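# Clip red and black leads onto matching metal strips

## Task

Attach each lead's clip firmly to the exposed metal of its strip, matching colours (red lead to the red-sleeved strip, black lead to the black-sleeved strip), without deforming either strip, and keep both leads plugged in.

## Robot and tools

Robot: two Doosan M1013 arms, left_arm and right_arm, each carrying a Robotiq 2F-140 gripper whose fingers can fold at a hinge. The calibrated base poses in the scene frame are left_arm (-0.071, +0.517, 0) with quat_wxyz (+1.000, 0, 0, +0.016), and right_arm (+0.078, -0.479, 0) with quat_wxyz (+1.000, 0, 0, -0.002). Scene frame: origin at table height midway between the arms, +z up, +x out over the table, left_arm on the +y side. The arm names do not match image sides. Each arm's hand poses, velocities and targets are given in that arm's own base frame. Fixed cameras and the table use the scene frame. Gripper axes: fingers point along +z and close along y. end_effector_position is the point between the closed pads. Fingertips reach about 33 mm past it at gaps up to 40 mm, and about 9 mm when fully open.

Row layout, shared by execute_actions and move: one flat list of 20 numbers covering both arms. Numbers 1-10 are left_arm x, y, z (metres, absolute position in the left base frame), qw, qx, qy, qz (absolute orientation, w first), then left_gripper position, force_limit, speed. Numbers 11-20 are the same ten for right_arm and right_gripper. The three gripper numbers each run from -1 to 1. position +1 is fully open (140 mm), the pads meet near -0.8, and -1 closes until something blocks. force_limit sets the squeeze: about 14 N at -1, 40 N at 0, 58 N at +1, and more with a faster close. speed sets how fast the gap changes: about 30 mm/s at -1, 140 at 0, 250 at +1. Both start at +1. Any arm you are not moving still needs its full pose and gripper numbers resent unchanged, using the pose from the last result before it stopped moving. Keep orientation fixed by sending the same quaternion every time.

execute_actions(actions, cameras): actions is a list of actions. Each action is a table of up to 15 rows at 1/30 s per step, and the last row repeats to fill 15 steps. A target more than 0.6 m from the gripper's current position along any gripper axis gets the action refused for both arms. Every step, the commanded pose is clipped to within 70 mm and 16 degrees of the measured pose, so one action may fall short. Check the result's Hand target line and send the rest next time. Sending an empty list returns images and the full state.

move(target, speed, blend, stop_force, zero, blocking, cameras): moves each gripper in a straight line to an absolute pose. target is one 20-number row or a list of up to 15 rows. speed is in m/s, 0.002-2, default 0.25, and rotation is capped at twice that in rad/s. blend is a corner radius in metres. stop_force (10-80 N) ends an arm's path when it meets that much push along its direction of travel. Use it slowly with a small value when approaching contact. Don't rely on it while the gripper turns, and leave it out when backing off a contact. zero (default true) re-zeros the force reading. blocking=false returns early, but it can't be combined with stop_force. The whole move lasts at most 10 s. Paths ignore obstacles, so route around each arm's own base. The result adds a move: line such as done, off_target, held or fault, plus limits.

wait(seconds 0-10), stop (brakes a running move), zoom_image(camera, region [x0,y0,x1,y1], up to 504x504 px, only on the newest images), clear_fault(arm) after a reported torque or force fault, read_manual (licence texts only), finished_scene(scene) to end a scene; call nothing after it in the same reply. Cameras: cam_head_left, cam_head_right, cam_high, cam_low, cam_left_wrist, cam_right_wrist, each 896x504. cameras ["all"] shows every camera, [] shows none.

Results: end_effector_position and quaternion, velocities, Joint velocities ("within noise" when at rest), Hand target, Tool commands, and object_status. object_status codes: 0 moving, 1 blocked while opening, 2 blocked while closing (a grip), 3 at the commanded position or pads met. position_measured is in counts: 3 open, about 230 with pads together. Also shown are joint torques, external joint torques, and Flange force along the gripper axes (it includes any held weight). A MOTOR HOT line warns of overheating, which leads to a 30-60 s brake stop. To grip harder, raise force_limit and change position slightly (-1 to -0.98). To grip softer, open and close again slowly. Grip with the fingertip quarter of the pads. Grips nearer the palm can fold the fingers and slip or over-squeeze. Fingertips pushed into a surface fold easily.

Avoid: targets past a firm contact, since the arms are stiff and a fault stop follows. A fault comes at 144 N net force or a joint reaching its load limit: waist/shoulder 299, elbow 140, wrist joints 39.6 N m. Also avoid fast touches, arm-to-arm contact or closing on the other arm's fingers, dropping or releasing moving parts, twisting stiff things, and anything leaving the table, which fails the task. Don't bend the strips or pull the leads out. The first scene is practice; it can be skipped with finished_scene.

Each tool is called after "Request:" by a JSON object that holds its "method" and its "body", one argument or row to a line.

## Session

Request:
{"method": "execute_actions", "body": {
  "actions": [],
  "cameras": ["all"]
}}

Request:
{"method": "zoom_image", "body": {
  "camera": "cam_head_left",
  "region": [380, 180, 660, 370]
}}

Request:
{"method": "zoom_image", "body": {
  "camera": "cam_high",
  "region": [420, 90, 660, 270]
}}

Request:
{"method": "zoom_image", "body": {
  "camera": "cam_head_right",
  "region": [380, 180, 660, 370]
}}

Scene clock: 0.00 s.
left_arm: end_effector_position=(+0.5660, -0.0142, +0.2185) position_measured=3 object_status=3 end_effector_quat_wxyz=(-0.125, +0.227, +0.965, +0.040) | right_arm: end_effector_position=(+0.6686, +0.6716, +0.1666) position_measured=3 object_status=3 end_effector_quat_wxyz=(-0.016, +0.749, -0.663, -0.018)
Joint positions: left_arm=[-0.145 0.208 1.767 0.101 1.411 -1.281] | right_arm=[0.737 0.689 1.12 0.041 1.305 3.747]
Joint velocities: within noise
Joint torques (N m): no reading
External joint torques (N m): no reading
Flange force (N): no reading
Hand target: left_arm +0.5660, -0.0142, +0.2185; -0.125, +0.227, +0.965, +0.040 | right_arm +0.6686, +0.6716, +0.1666; -0.016, +0.749, -0.663, -0.018
Tool commands: left_gripper/position=+1.0 left_gripper/force_limit=+1.0 left_gripper/speed=+1.0 right_gripper/position=+1.0 right_gripper/force_limit=+1.0 right_gripper/speed=+1.0

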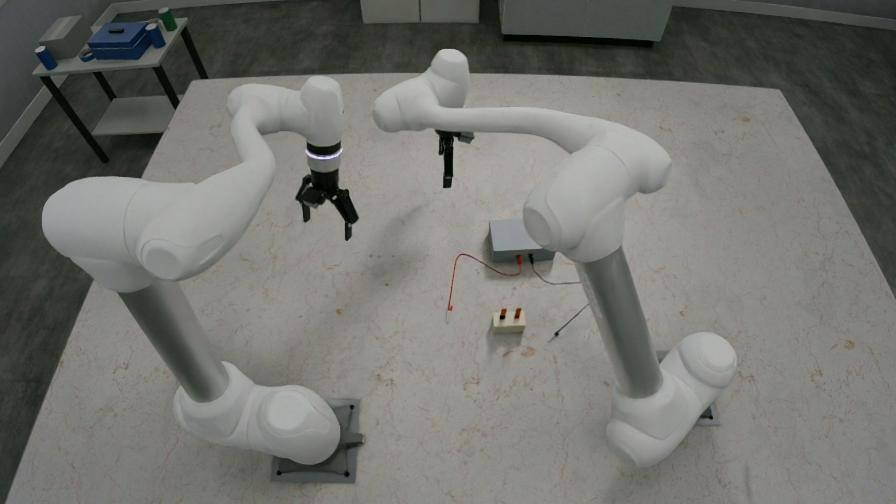

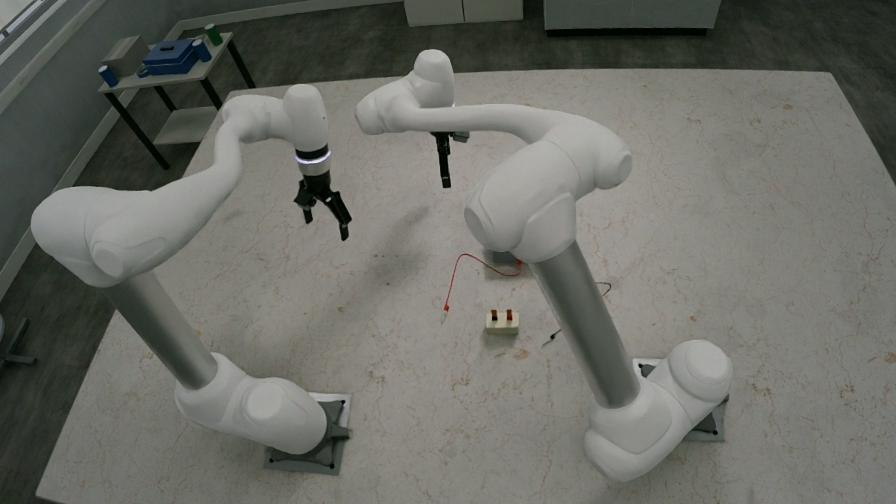

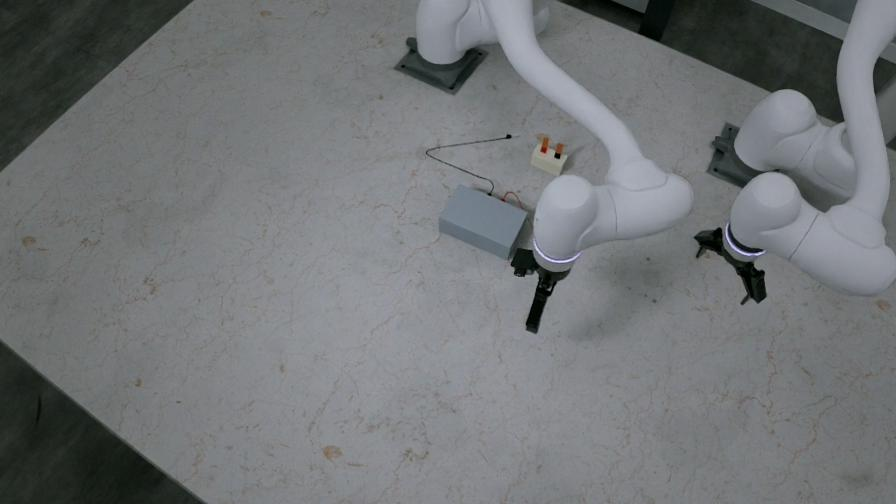

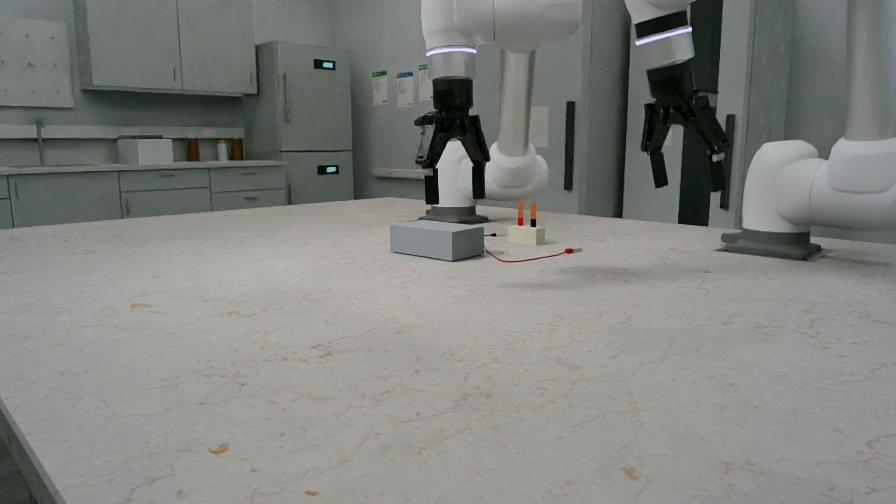

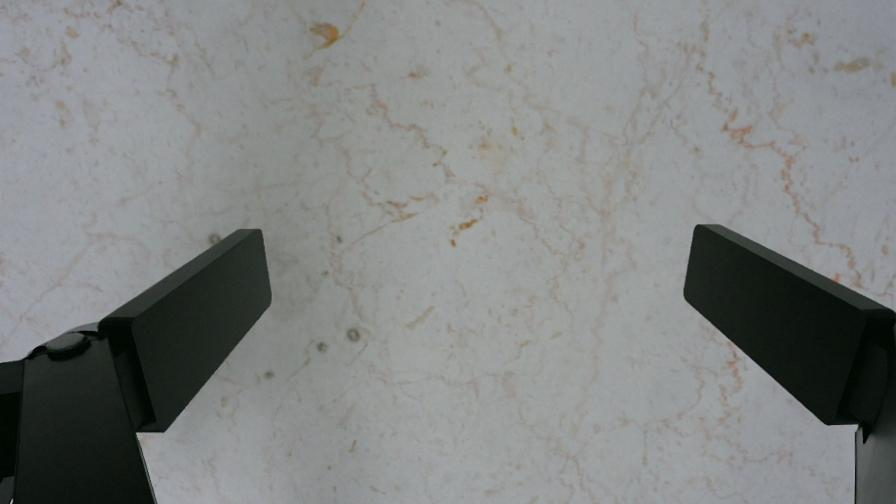

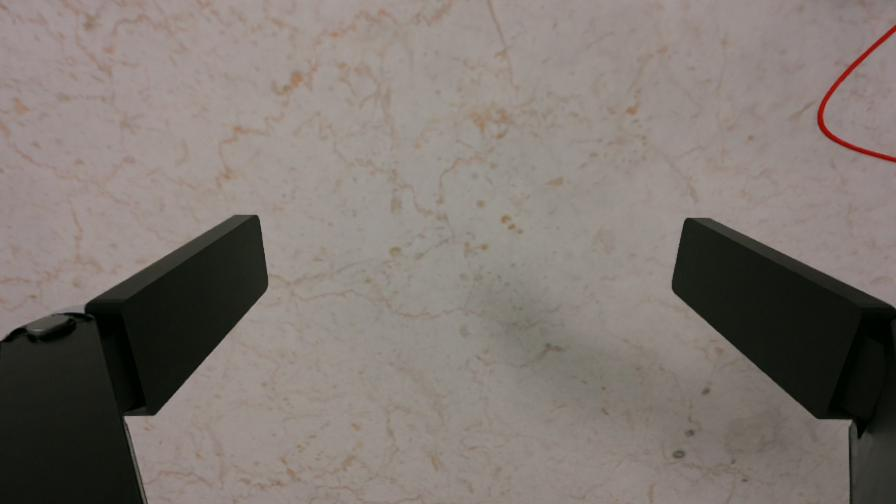

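Scaled by 1.800 from the camera's 896x504 image, which has a finer 1280x720 frame.

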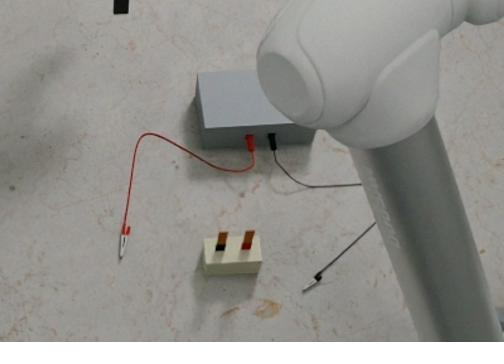

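Scaled by 2.100 from the camera's 896x504 image, which has a finer 1280x720 frame.

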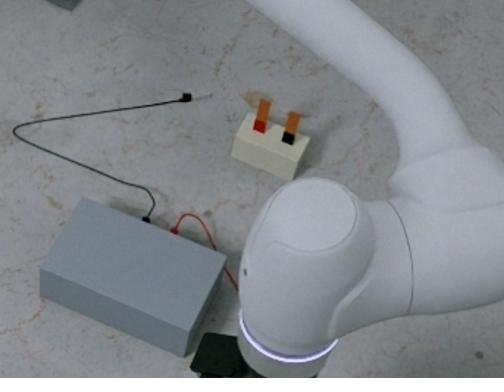

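Scaled by 1.800 from the camera's 896x504 image, which has a finer 1280x720 frame.

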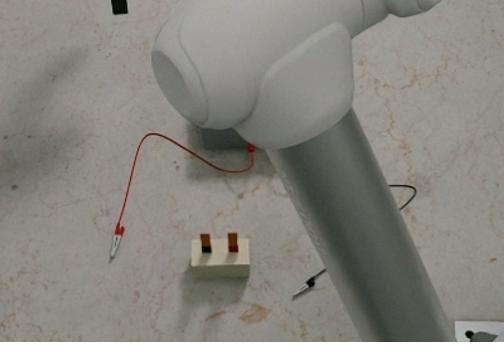

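Request:
{"method": "move", "body": {
  "target": [
    [0.475, -0.192, 0.19, 0, 0.0157, 0.9999, 0, -0.38, -1, 0, 0.4187, 0.5007, 0.17, 0, 0.974, 0.2266, 0, -0.38, -1, 0],
    [0.3844, -0.3695, 0.15, 0, 0.0157, 0.9999, 0, -0.38, -1, 0, 0.1687, 0.3297, 0.13, 0, 0.3811, 0.9245, 0, -0.38, -1, 0]
  ],
  "blend": [0.1, 0],
  "speed": 0.45,
  "cameras": ["cam_left_wrist", "cam_right_wrist"]
}}

Request:
{"method": "zoom_image", "body": {
  "camera": "cam_left_wrist",
  "region": [370, 80, 570, 280]
}}

Request:
{"method": "zoom_image", "body": {
  "camera": "cam_right_wrist",
  "region": [370, 80, 570, 280]
}}

Scene clock: 11.77 s.
left_arm: end_effector_position=(+0.3844, -0.3695, +0.1500) position_measured=177 object_status=3 end_effector_quat_wxyz=(+0.000, +0.016, +1.000, +0.000) | right_arm: end_effector_position=(+0.1687, +0.3297, +0.1300) position_measured=177 object_status=3 end_effector_quat_wxyz=(+0.000, +0.381, +0.925, +0.000)
Joint positions: left_arm=[-0.83 0.085 2.026 0 1.03 -2.37] | right_arm=[1.005 -0.165 2.306 0 1.001 0.216]
Joint torques (N m): left_arm=[0.84 -50.87 -34.9 3.85 0.02 -0.33] | right_arm=[-4.1 -19.51 -34.73 3.72 0.43 0.36]
External joint torques (N m): left_arm=[-0.79 6.3 -0.84 -0.23 0.01 0.33] | right_arm=[4.05 1.68 -0.16 -0.1 -0.45 -0.36]
Flange force (N): left_arm=[-7.7 -8.1 4.9] | right_arm=[10.8 1.2 2.8]
Hand target: left_arm +0.3844, -0.3695, +0.1500; +0.000, +0.016, +1.000, +0.000 | right_arm +0.1687, +0.3297, +0.1300; +0.000, +0.381, +0.925, +0.000
Off the commanded pose: left_arm 0.000 m, 0 deg | right_arm 0.000 m, 0 deg.
move: done
Images, in order (width x height): cam_left_wrist 896x504, cam_right_wrist 896x504.

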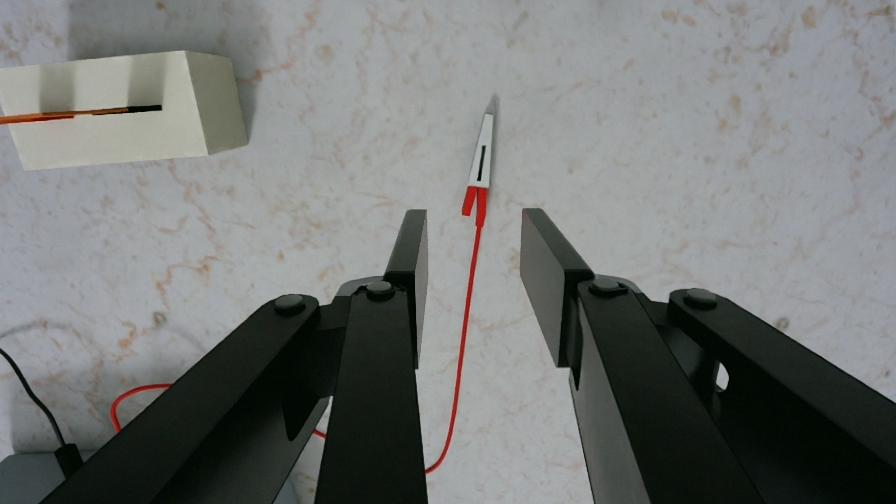

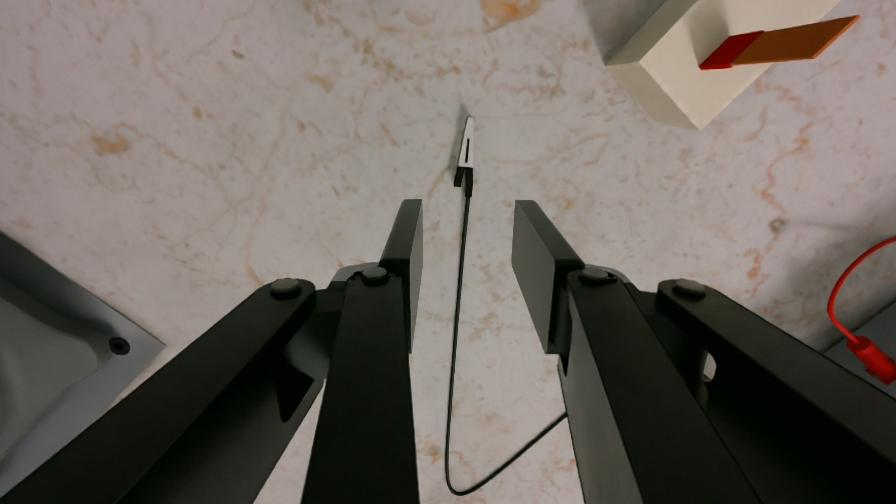

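Scaled by 2.520 from the camera's 896x504 image, which has a finer 1280x720 frame.

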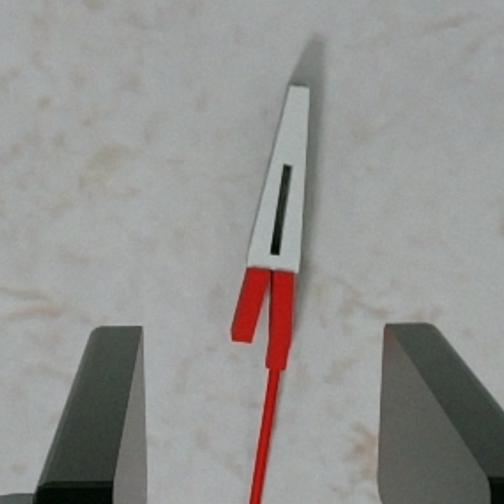

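Scaled by 2.520 from the camera's 896x504 image, which has a finer 1280x720 frame.

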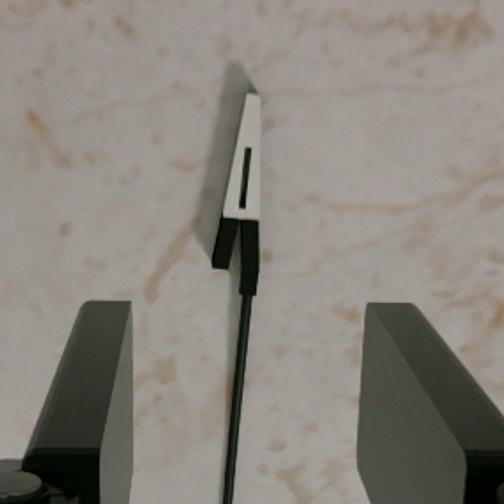

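Request:
{"method": "move", "body": {
  "target": [0.3994, -0.3664, 0.0595, 0, 0.0436, 0.9990, 0, -0.38, -1, 0, 0.1707, 0.3295, 0.0352, 0, 0.3811, 0.9245, 0, -0.38, -1, 0],
  "speed": 0.08,
  "cameras": ["cam_left_wrist", "cam_right_wrist"]
}}

Request:
{"method": "zoom_image", "body": {
  "camera": "cam_left_wrist",
  "region": [370, 80, 570, 340]
}}

Request:
{"method": "zoom_image", "body": {
  "camera": "cam_right_wrist",
  "region": [370, 80, 570, 340]
}}

Scene clock: 14.67 s.
left_arm: end_effector_position=(+0.3994, -0.3664, +0.0596) position_measured=177 object_status=3 end_effector_quat_wxyz=(+0.000, +0.044, +0.999, +0.000) | right_arm: end_effector_position=(+0.1707, +0.3295, +0.0353) position_measured=177 object_status=3 end_effector_quat_wxyz=(+0.000, +0.381, +0.925, +0.000)
Joint positions: left_arm=[-0.806 0.196 2.095 0 0.851 -2.29] | right_arm=[1 -0.026 2.406 0 0.762 0.211]
Joint torques (N m): left_arm=[0.81 -57.97 -30.73 3.32 -0.27 -0.43] | right_arm=[-1.95 -27.15 -27.98 3.04 0.33 0.33]
External joint torques (N m): left_arm=[-0.67 6.53 -0.6 -0.14 0.3 0.43] | right_arm=[1.82 1.39 -0.72 -0.06 -0.35 -0.33]
Flange force (N): left_arm=[-7.9 -6.6 6.9] | right_arm=[5.0 2.5 2.7]
Hand target: left_arm +0.3994, -0.3664, +0.0595; +0.000, +0.044, +0.999, +0.000 | right_arm +0.1707, +0.3295, +0.0352; +0.000, +0.381, +0.925, +0.000
Off the commanded pose: left_arm 0.000 m, 0 deg | right_arm 0.000 m, 0 deg.
move: done
Images, in order (width x height): cam_left_wrist 896x504, cam_right_wrist 896x504.

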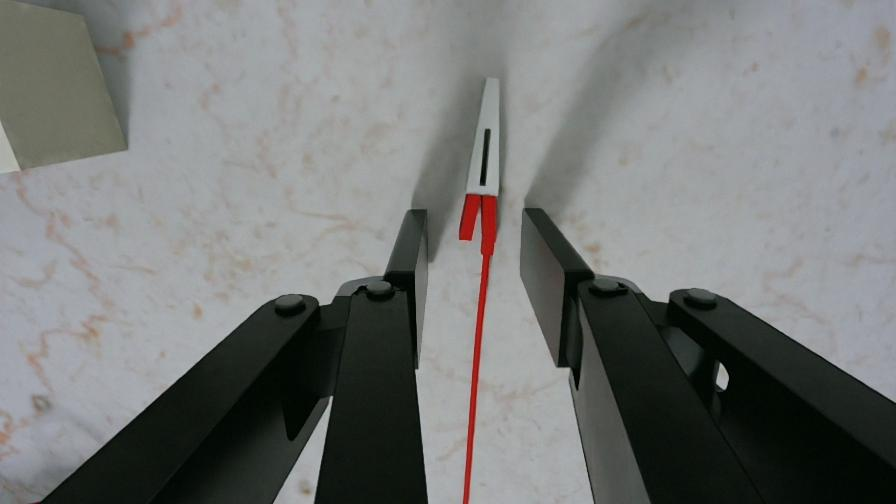

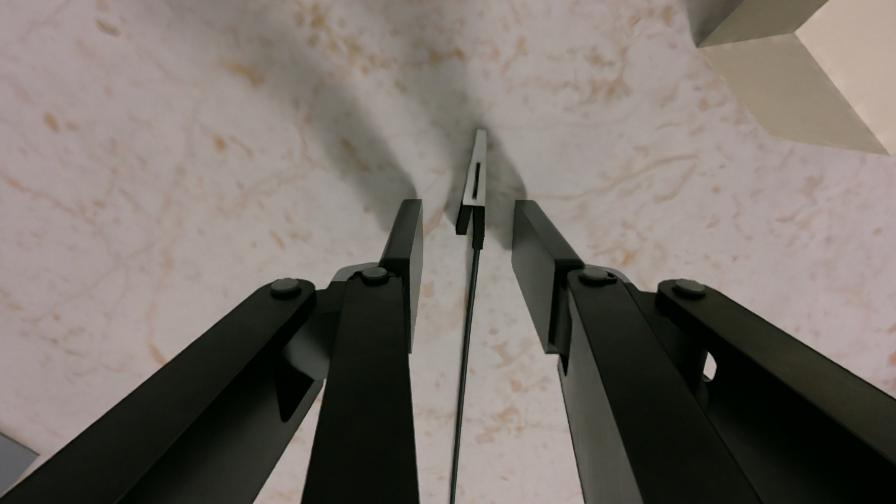

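Scaled by 1.938 from the camera's 896x504 image, which has a finer 1280x720 frame.

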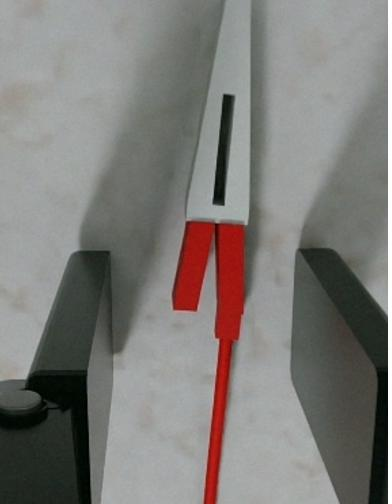

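Scaled by 1.938 from the camera's 896x504 image, which has a finer 1280x720 frame.

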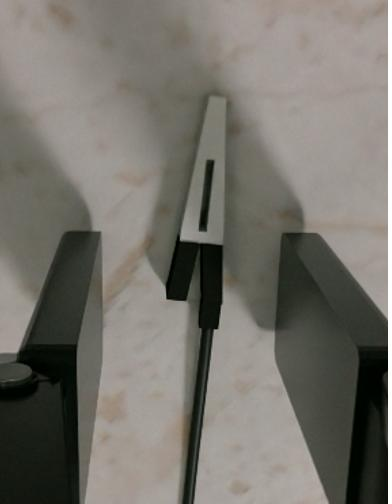

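Request:
{"method": "move", "body": {
  "target": [0.3986, -0.3649, 0.0595, 0, 0.0436, 0.9990, 0, -0.38, -1, 0, 0.1714, 0.3302, 0.0352, 0, 0.3811, 0.9245, 0, -0.38, -1, 0],
  "speed": 0.03
}}

Request:
{"method": "move", "body": {
  "target": [0.3986, -0.3649, 0.0595, 0, 0.0436, 0.9990, 0, -1, -0.1, -1, 0.1714, 0.3302, 0.0352, 0, 0.3811, 0.9245, 0, -1, -0.1, -1],
  "cameras": ["cam_left_wrist", "cam_right_wrist"]
}}

Request:
{"method": "zoom_image", "body": {
  "camera": "cam_left_wrist",
  "region": [370, 60, 570, 320]
}}

Request:
{"method": "zoom_image", "body": {
  "camera": "cam_right_wrist",
  "region": [370, 80, 570, 340]
}}

Scene clock: 16.23 s.
left_arm: end_effector_position=(+0.3986, -0.3649, +0.0595) position_measured=177 object_status=3 end_effector_quat_wxyz=(+0.000, +0.044, +0.999, +0.000) | right_arm: end_effector_position=(+0.1714, +0.3302, +0.0352) position_measured=177 object_status=3 end_effector_quat_wxyz=(+0.000, +0.381, +0.925, +0.000)
Joint positions: left_arm=[-0.805 0.194 2.098 0 0.85 -2.289] | right_arm=[0.999 -0.025 2.405 0 0.762 0.21]
Joint torques (N m): left_arm=[0.99 -57.51 -30.47 3.42 0.02 -0.42] | right_arm=[-1.99 -27.93 -28.12 3.03 0.4 0.35]
External joint torques (N m): left_arm=[-0.79 6.51 -0.81 -0.23 0.01 0.42] | right_arm=[1.89 2.1 -0.51 -0.06 -0.43 -0.35]
Flange force (N): left_arm=[-8.0 -7.0 7.3] | right_arm=[5.4 3.3 4.3]
Hand target: left_arm +0.3986, -0.3649, +0.0595; +0.000, +0.044, +0.999, +0.000 | right_arm +0.1714, +0.3302, +0.0352; +0.000, +0.381, +0.925, +0.000
Off the commanded pose: left_arm 0.000 m, 0 deg | right_arm 0.000 m, 0 deg.
move: done

Scene clock: 17.40 s.
left_arm: end_effector_position=(+0.3986, -0.3649, +0.0595) position_measured=219 object_status=2 end_effector_quat_wxyz=(+0.000, +0.044, +0.999, +0.000) | right_arm: end_effector_position=(+0.1714, +0.3302, +0.0352) position_measured=221 object_status=0 end_effector_quat_wxyz=(+0.000, +0.381, +0.925, +0.000)
Joint positions: left_arm=[-0.805 0.194 2.098 0 0.85 -2.289] | right_arm=[0.999 -0.025 2.405 0 0.762 0.21]
Joint torques (N m): left_arm=[1.11 -56.71 -29.52 3.48 0.03 -0.32] | right_arm=[-1.76 -26.94 -27.85 3.08 0.02 0.34]
External joint torques (N m): left_arm=[-1.06 5.68 -1.79 -0.3 0 0.32] | right_arm=[1.61 1.12 -0.8 -0.11 -0.05 -0.34]
Flange force (N): left_arm=[-8.0 -7.8 5.6] | right_arm=[4.3 2.3 1.3]
Hand target: left_arm +0.3986, -0.3649, +0.0595; +0.000, +0.044, +0.999, +0.000 | right_arm +0.1714, +0.3302, +0.0352; +0.000, +0.381, +0.925, +0.000
Off the commanded pose: left_arm 0.000 m, 0 deg | right_arm 0.000 m, 0 deg.
move: done
Images, in order (width x height): cam_left_wrist 896x504, cam_right_wrist 896x504.

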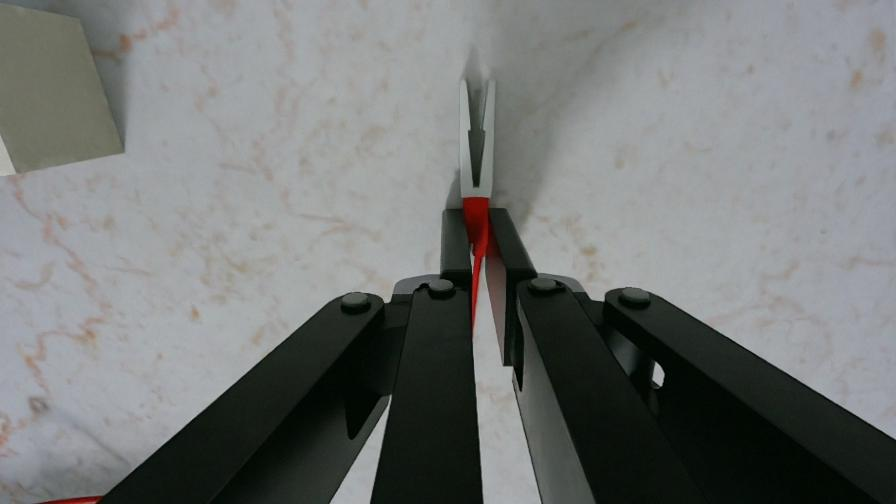

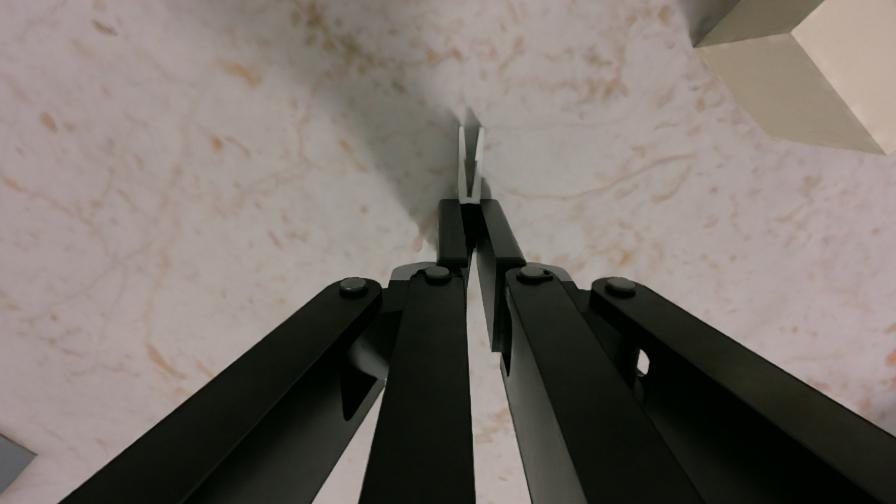

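Scaled by 1.938 from the camera's 896x504 image, which has a finer 1280x720 frame.

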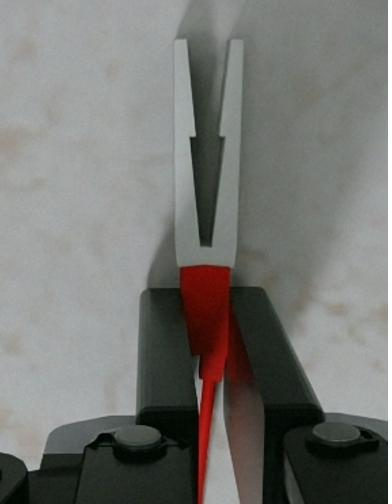

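Scaled by 1.938 from the camera's 896x504 image, which has a finer 1280x720 frame.

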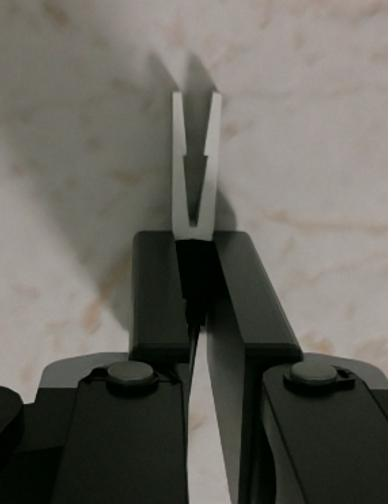

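Request:
{"method": "move", "body": {
  "target": [
    [0.3986, -0.3649, 0.12, 0, 0.0436, 0.9990, 0, -1, -0.1, -1, 0.1714, 0.3302, 0.09, 0, 0.3811, 0.9245, 0, -1, -0.1, -1],
    [0.42, -0.45, 0.20, 0, 0.2588, 0.9659, 0, -1, -0.1, -1, 0.27, 0.22, 0.2, 0, 0.3811, 0.9245, 0, -1, -0.1, -1],
    [0.43, -0.58, 0.21, 0, 0.5373, 0.8434, 0, -1, -0.1, -1, 0.372, 0.127, 0.2, 0, 0.3811, 0.9245, 0, -1, -0.1, -1],
    [0.3283, -0.656, 0.16, 0, 0.7126, 0.7015, 0, -1, -0.1, -1, 0.372, 0.127, 0.2, 0, 0.3811, 0.9245, 0, -1, -0.1, -1]
  ],
  "blend": [0.03, 0.05, 0.05, 0],
  "speed": [0.12, 0.25, 0.25, 0.2],
  "cameras": ["cam_left_wrist", "cam_low", "cam_high", "cam_head_right"]
}}

Request:
{"method": "zoom_image", "body": {
  "camera": "cam_left_wrist",
  "region": [390, 0, 550, 220]
}}

Request:
{"method": "zoom_image", "body": {
  "camera": "cam_low",
  "region": [470, 170, 590, 260]
}}

Scene clock: 24.87 s.
left_arm: end_effector_position=(+0.4165, -0.5882, +0.2034) position_measured=219 object_status=2 end_effector_quat_wxyz=(+0.000, +0.558, +0.830, +0.000) | right_arm: end_effector_position=(+0.3720, +0.1270, +0.2000) position_measured=221 object_status=2 end_effector_quat_wxyz=(+0.000, +0.381, +0.925, +0.000)
Joint positions: left_arm=[-1.003 0.327 1.616 0 1.198 -1.389] | right_arm=[0.241 -0.192 2.184 0 1.15 -0.548]
Joint torques (N m): left_arm=[0.62 -79.14 -38.05 4.15 0 -0.37] | right_arm=[-1.95 -19.5 -37.44 4.08 0.46 0.35]
External joint torques (N m): left_arm=[-0.43 7.31 -0.74 -0.17 0.04 0.37] | right_arm=[1.94 1.43 -0.35 -0.15 -0.45 -0.35]
Flange force (N): left_arm=[-12.3 2.8 3.4] | right_arm=[2.0 5.0 1.7]
Hand target: left_arm +0.4167, -0.5881, +0.2035; +0.000, +0.558, +0.830, +0.000 | right_arm +0.3720, +0.1270, +0.2000; +0.000, +0.381, +0.925, +0.000
Off the commanded pose: left_arm 0.119 m, 23 deg | right_arm 0.000 m, 0 deg.
move: held (left_arm; a check stopped the path); path passed 3 of 4 targets; limits=held
pose unreachable (left arm): on one or more control steps of this call, first in action 0 (counted from 0), this arm could not follow its commanded pose, so it was not sent that pose on those steps. It may still have moved: this result reports where it is.
cause: moving toward the commanded pose would bring a part of the arm too close to another arm (a part of this arm just beyond joint 5 (wrist pitch) and a part of the right arm just beyond its joint 4 (forearm roll), 12 mm apart when this arm was first held).
Images, in order (width x height): cam_head_right 896x504, cam_high 896x504, cam_low 896x504, cam_left_wrist 896x504.

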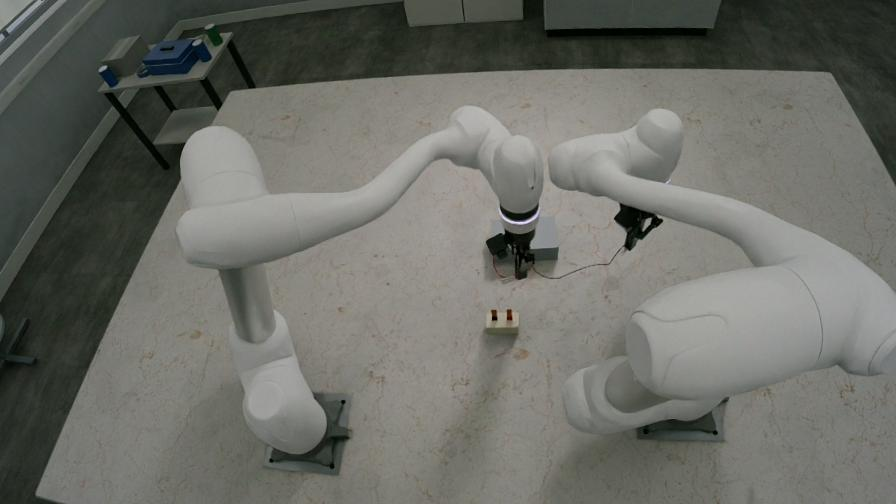

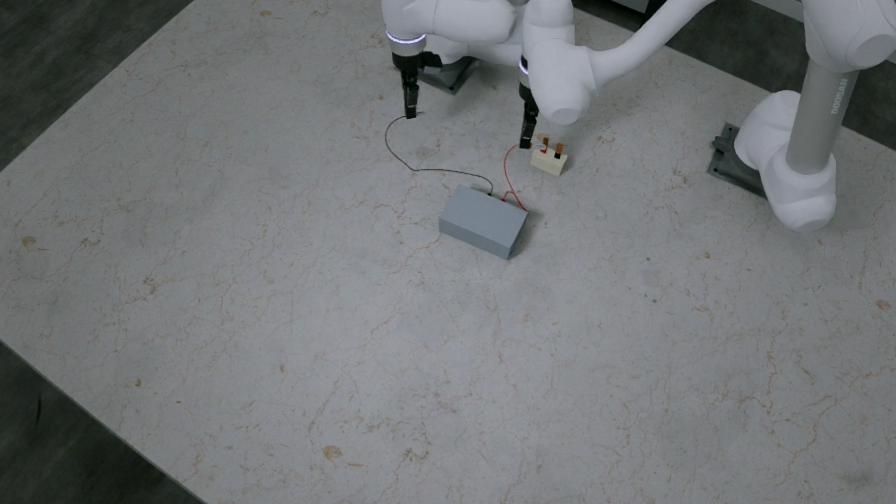

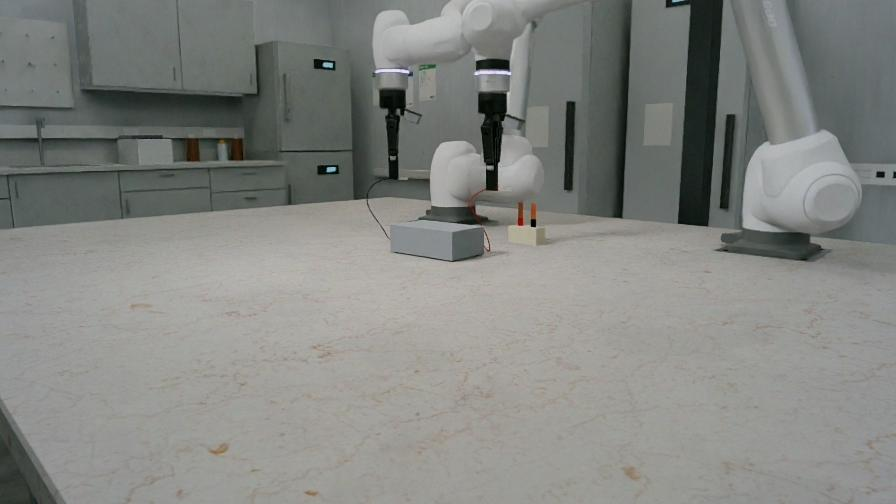

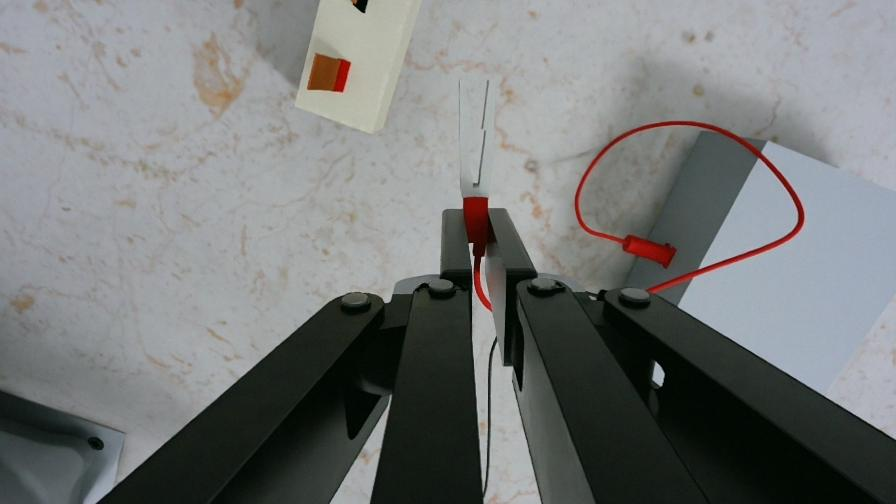

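Scaled by 2.291 from the camera's 896x504 image, which has a finer 1280x720 frame.

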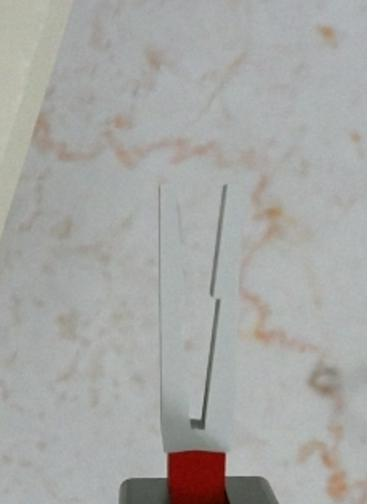

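Scaled by 4.200 from the camera's 896x504 image, which has a finer 1280x720 frame.

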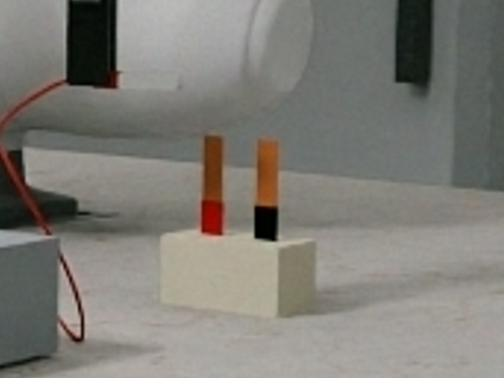

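Request:
{"method": "move", "body": {
  "target": [
    [0.50, -0.343, 0.17, 0, 0.2588, 0.9659, 0, -1, -0.1, -1, 0.372, 0.127, 0.2, 0, 0.3811, 0.9245, 0, -1, -0.1, -1],
    [0.50, -0.343, 0.17, 0, 0.2588, 0.9659, 0, -1, -0.1, -1, 0.31, 0.40, 0.2, 0, -0.0872, 0.9962, 0, -1, -0.1, -1],
    [0.50, -0.343, 0.17, 0, 0.2588, 0.9659, 0, -1, -0.1, -1, 0.265, 0.53, 0.19, 0, -0.5373, 0.8434, 0, -1, -0.1, -1],
    [0.50, -0.343, 0.17, 0, 0.2588, 0.9659, 0, -1, -0.1, -1, 0.1917, 0.567, 0.135, 0, -0.7145, 0.6997, 0, -1, -0.1, -1]
  ],
  "blend": [0.02, 0.05, 0.04, 0],
  "speed": [0.25, 0.3, 0.3, 0.2],
  "cameras": ["cam_right_wrist", "cam_low", "cam_high", "cam_head_right"]
}}

Request:
{"method": "zoom_image", "body": {
  "camera": "cam_right_wrist",
  "region": [400, 0, 540, 220]
}}

Request:
{"method": "zoom_image", "body": {
  "camera": "cam_low",
  "region": [490, 180, 590, 260]
}}

Scene clock: 36.23 s.
left_arm: end_effector_position=(+0.5000, -0.3430, +0.1700) position_measured=219 object_status=2 end_effector_quat_wxyz=(+0.000, +0.259, +0.966, +0.000) | right_arm: end_effector_position=(+0.1917, +0.5670, +0.1350) position_measured=221 object_status=2 end_effector_quat_wxyz=(+0.000, +0.714, -0.700, +0.000)
Joint positions: left_arm=[-0.658 0.179 1.875 0 1.087 -1.705] | right_arm=[1.187 0.197 1.925 0 1.019 -1.975]
Joint torques (N m): left_arm=[0.53 -61.9 -36.37 4.05 -0.04 -0.36] | right_arm=[-1.78 -58.26 -35.02 3.71 0.36 0.53]
External joint torques (N m): left_arm=[-0.39 6.78 -0.47 -0.29 0.08 0.36] | right_arm=[1.56 3.33 -0.24 -0.11 -0.33 -0.53]
Flange force (N): left_arm=[-11.0 -0.9 4.7] | right_arm=[-5.6 -0.2 3.4]
Hand target: left_arm +0.5000, -0.3430, +0.1700; +0.000, +0.259, +0.966, +0.000 | right_arm +0.1917, +0.5670, +0.1350; +0.000, +0.714, -0.700, +0.000
Off the commanded pose: left_arm 0.000 m, 0 deg | right_arm 0.000 m, 0 deg.
move: done
Images, in order (width x height): cam_head_right 896x504, cam_high 896x504, cam_low 896x504, cam_right_wrist 896x504.

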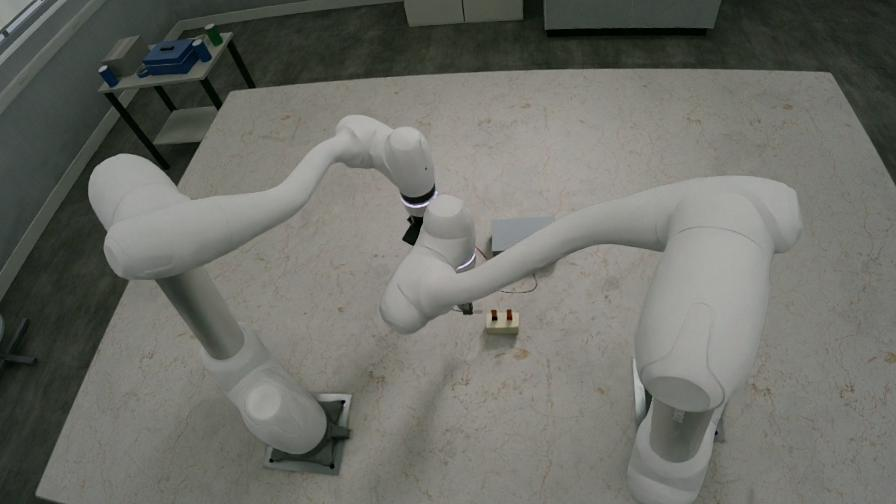

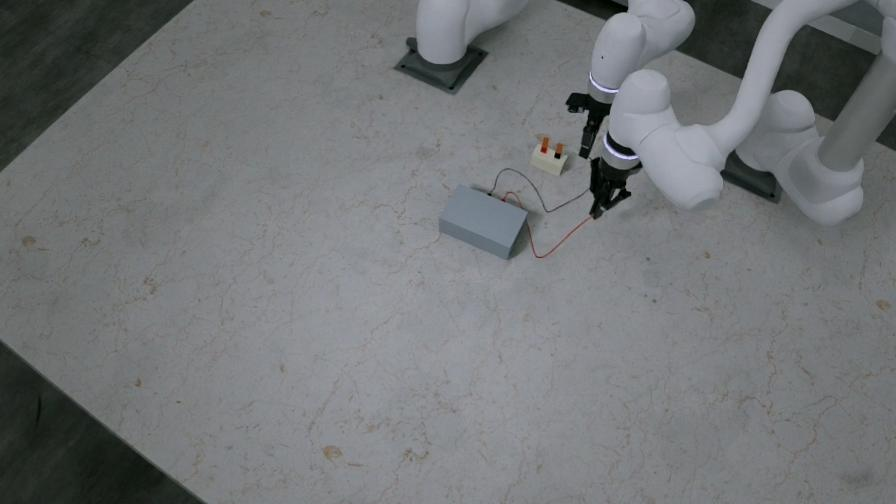

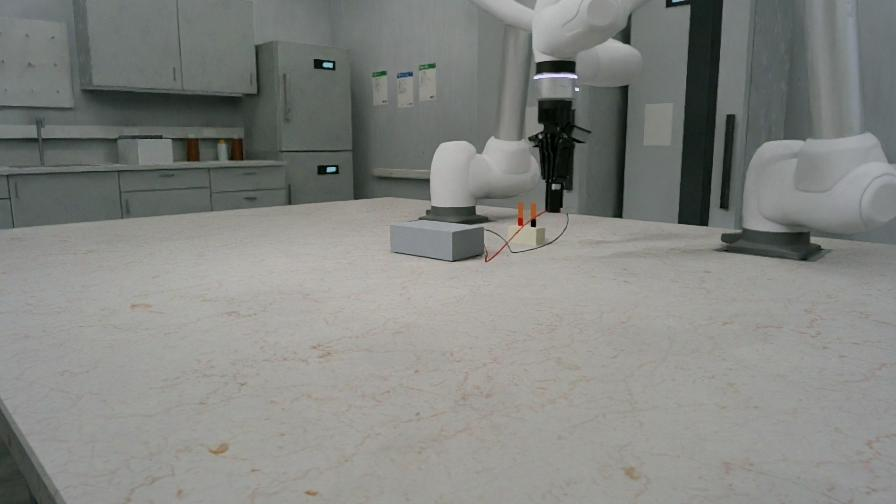

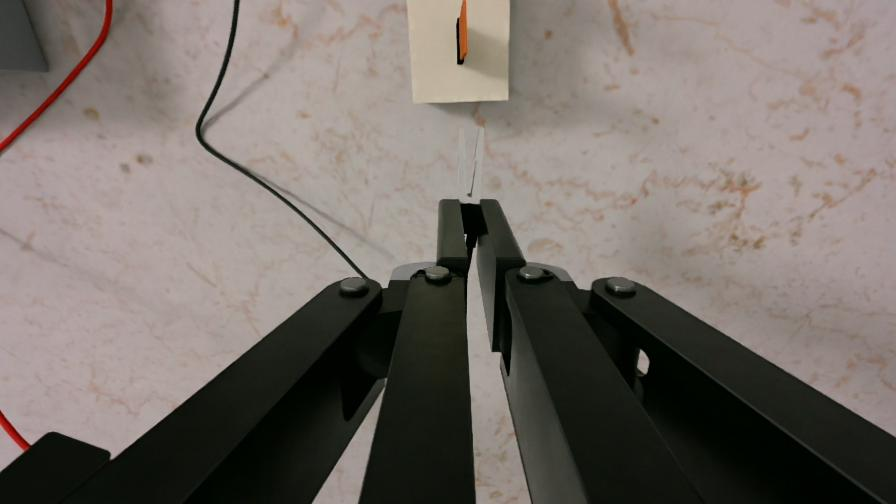

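Scaled by 2.291 from the camera's 896x504 image, which has a finer 1280x720 frame.

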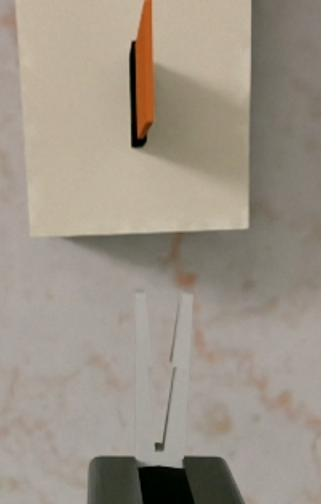

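Scaled by 5.040 from the camera's 896x504 image, which has a finer 1280x720 frame.

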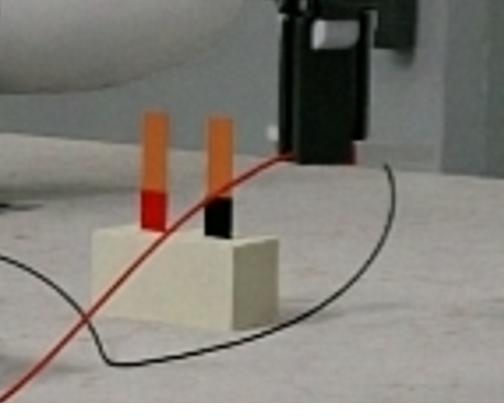

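Request:
{"method": "move", "body": {
  "target": [0.50, -0.343, 0.17, 0, 0.2588, 0.9659, 0, -1, -0.1, -1, 0.1931, 0.5452, 0.118, 0, -0.7254, 0.6884, 0, -1, -0.1, -1],
  "speed": 0.06,
  "cameras": ["cam_right_wrist", "cam_low"]
}}

Request:
{"method": "zoom_image", "body": {
  "camera": "cam_right_wrist",
  "region": [420, 40, 520, 220]
}}

Request:
{"method": "zoom_image", "body": {
  "camera": "cam_low",
  "region": [490, 180, 590, 260]
}}

Scene clock: 38.97 s.
left_arm: end_effector_position=(+0.5000, -0.3430, +0.1700) position_measured=219 object_status=2 end_effector_quat_wxyz=(+0.000, +0.259, +0.966, +0.000) | right_arm: end_effector_position=(+0.1931, +0.5453, +0.1181) position_measured=221 object_status=2 end_effector_quat_wxyz=(+0.000, +0.725, -0.688, +0.000)
Joint positions: left_arm=[-0.658 0.179 1.875 0 1.087 -1.705] | right_arm=[1.171 0.184 1.978 0 0.98 -2.023]
Joint torques (N m): left_arm=[0.7 -62.33 -36.52 3.99 -0.03 -0.41] | right_arm=[-1.78 -56.26 -35.14 3.57 0.44 0.55]
External joint torques (N m): left_arm=[-0.4 6.8 -0.42 -0.21 0.07 0.41] | right_arm=[1.76 3.47 0.7 -0.04 -0.41 -0.55]
Flange force (N): left_arm=[-11.0 -0.8 4.8] | right_arm=[-4.3 0.5 4.8]
Hand target: left_arm +0.5000, -0.3430, +0.1700; +0.000, +0.259, +0.966, +0.000 | right_arm +0.1931, +0.5452, +0.1180; +0.000, +0.725, -0.688, +0.000
Off the commanded pose: left_arm 0.000 m, 0 deg | right_arm 0.000 m, 0 deg.
move: done
Images, in order (width x height): cam_low 896x504, cam_right_wrist 896x504.

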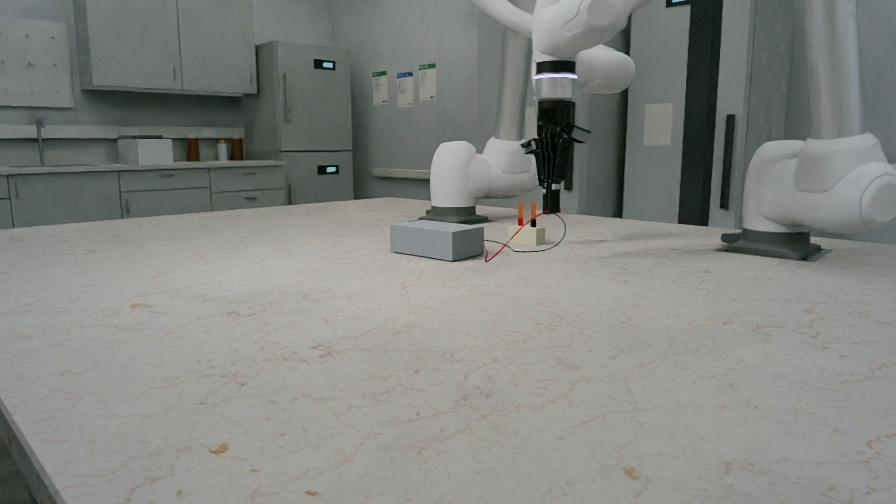

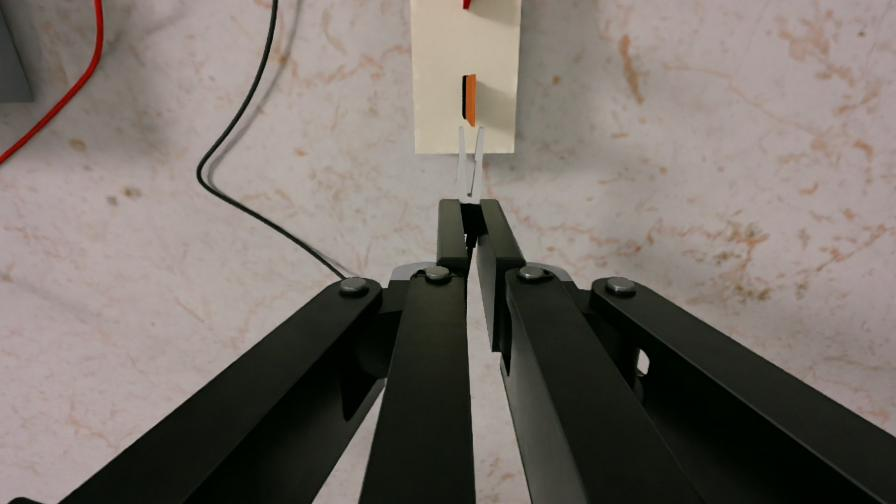

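Scaled by 2.800 from the camera's 896x504 image, which has a finer 1280x720 frame.

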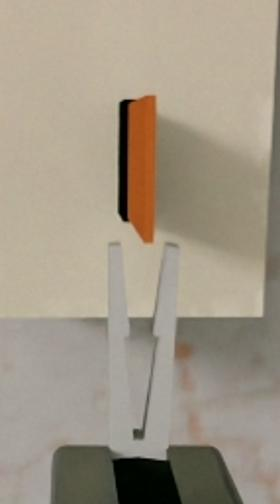

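Scaled by 5.040 from the camera's 896x504 image, which has a finer 1280x720 frame.

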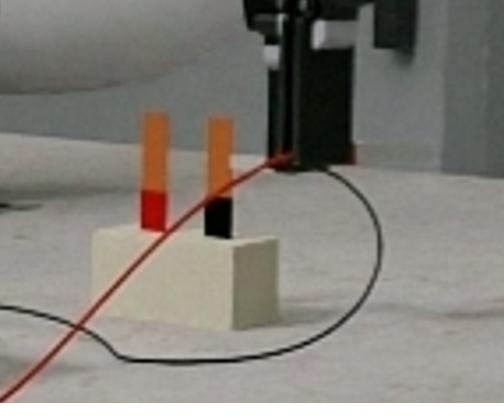

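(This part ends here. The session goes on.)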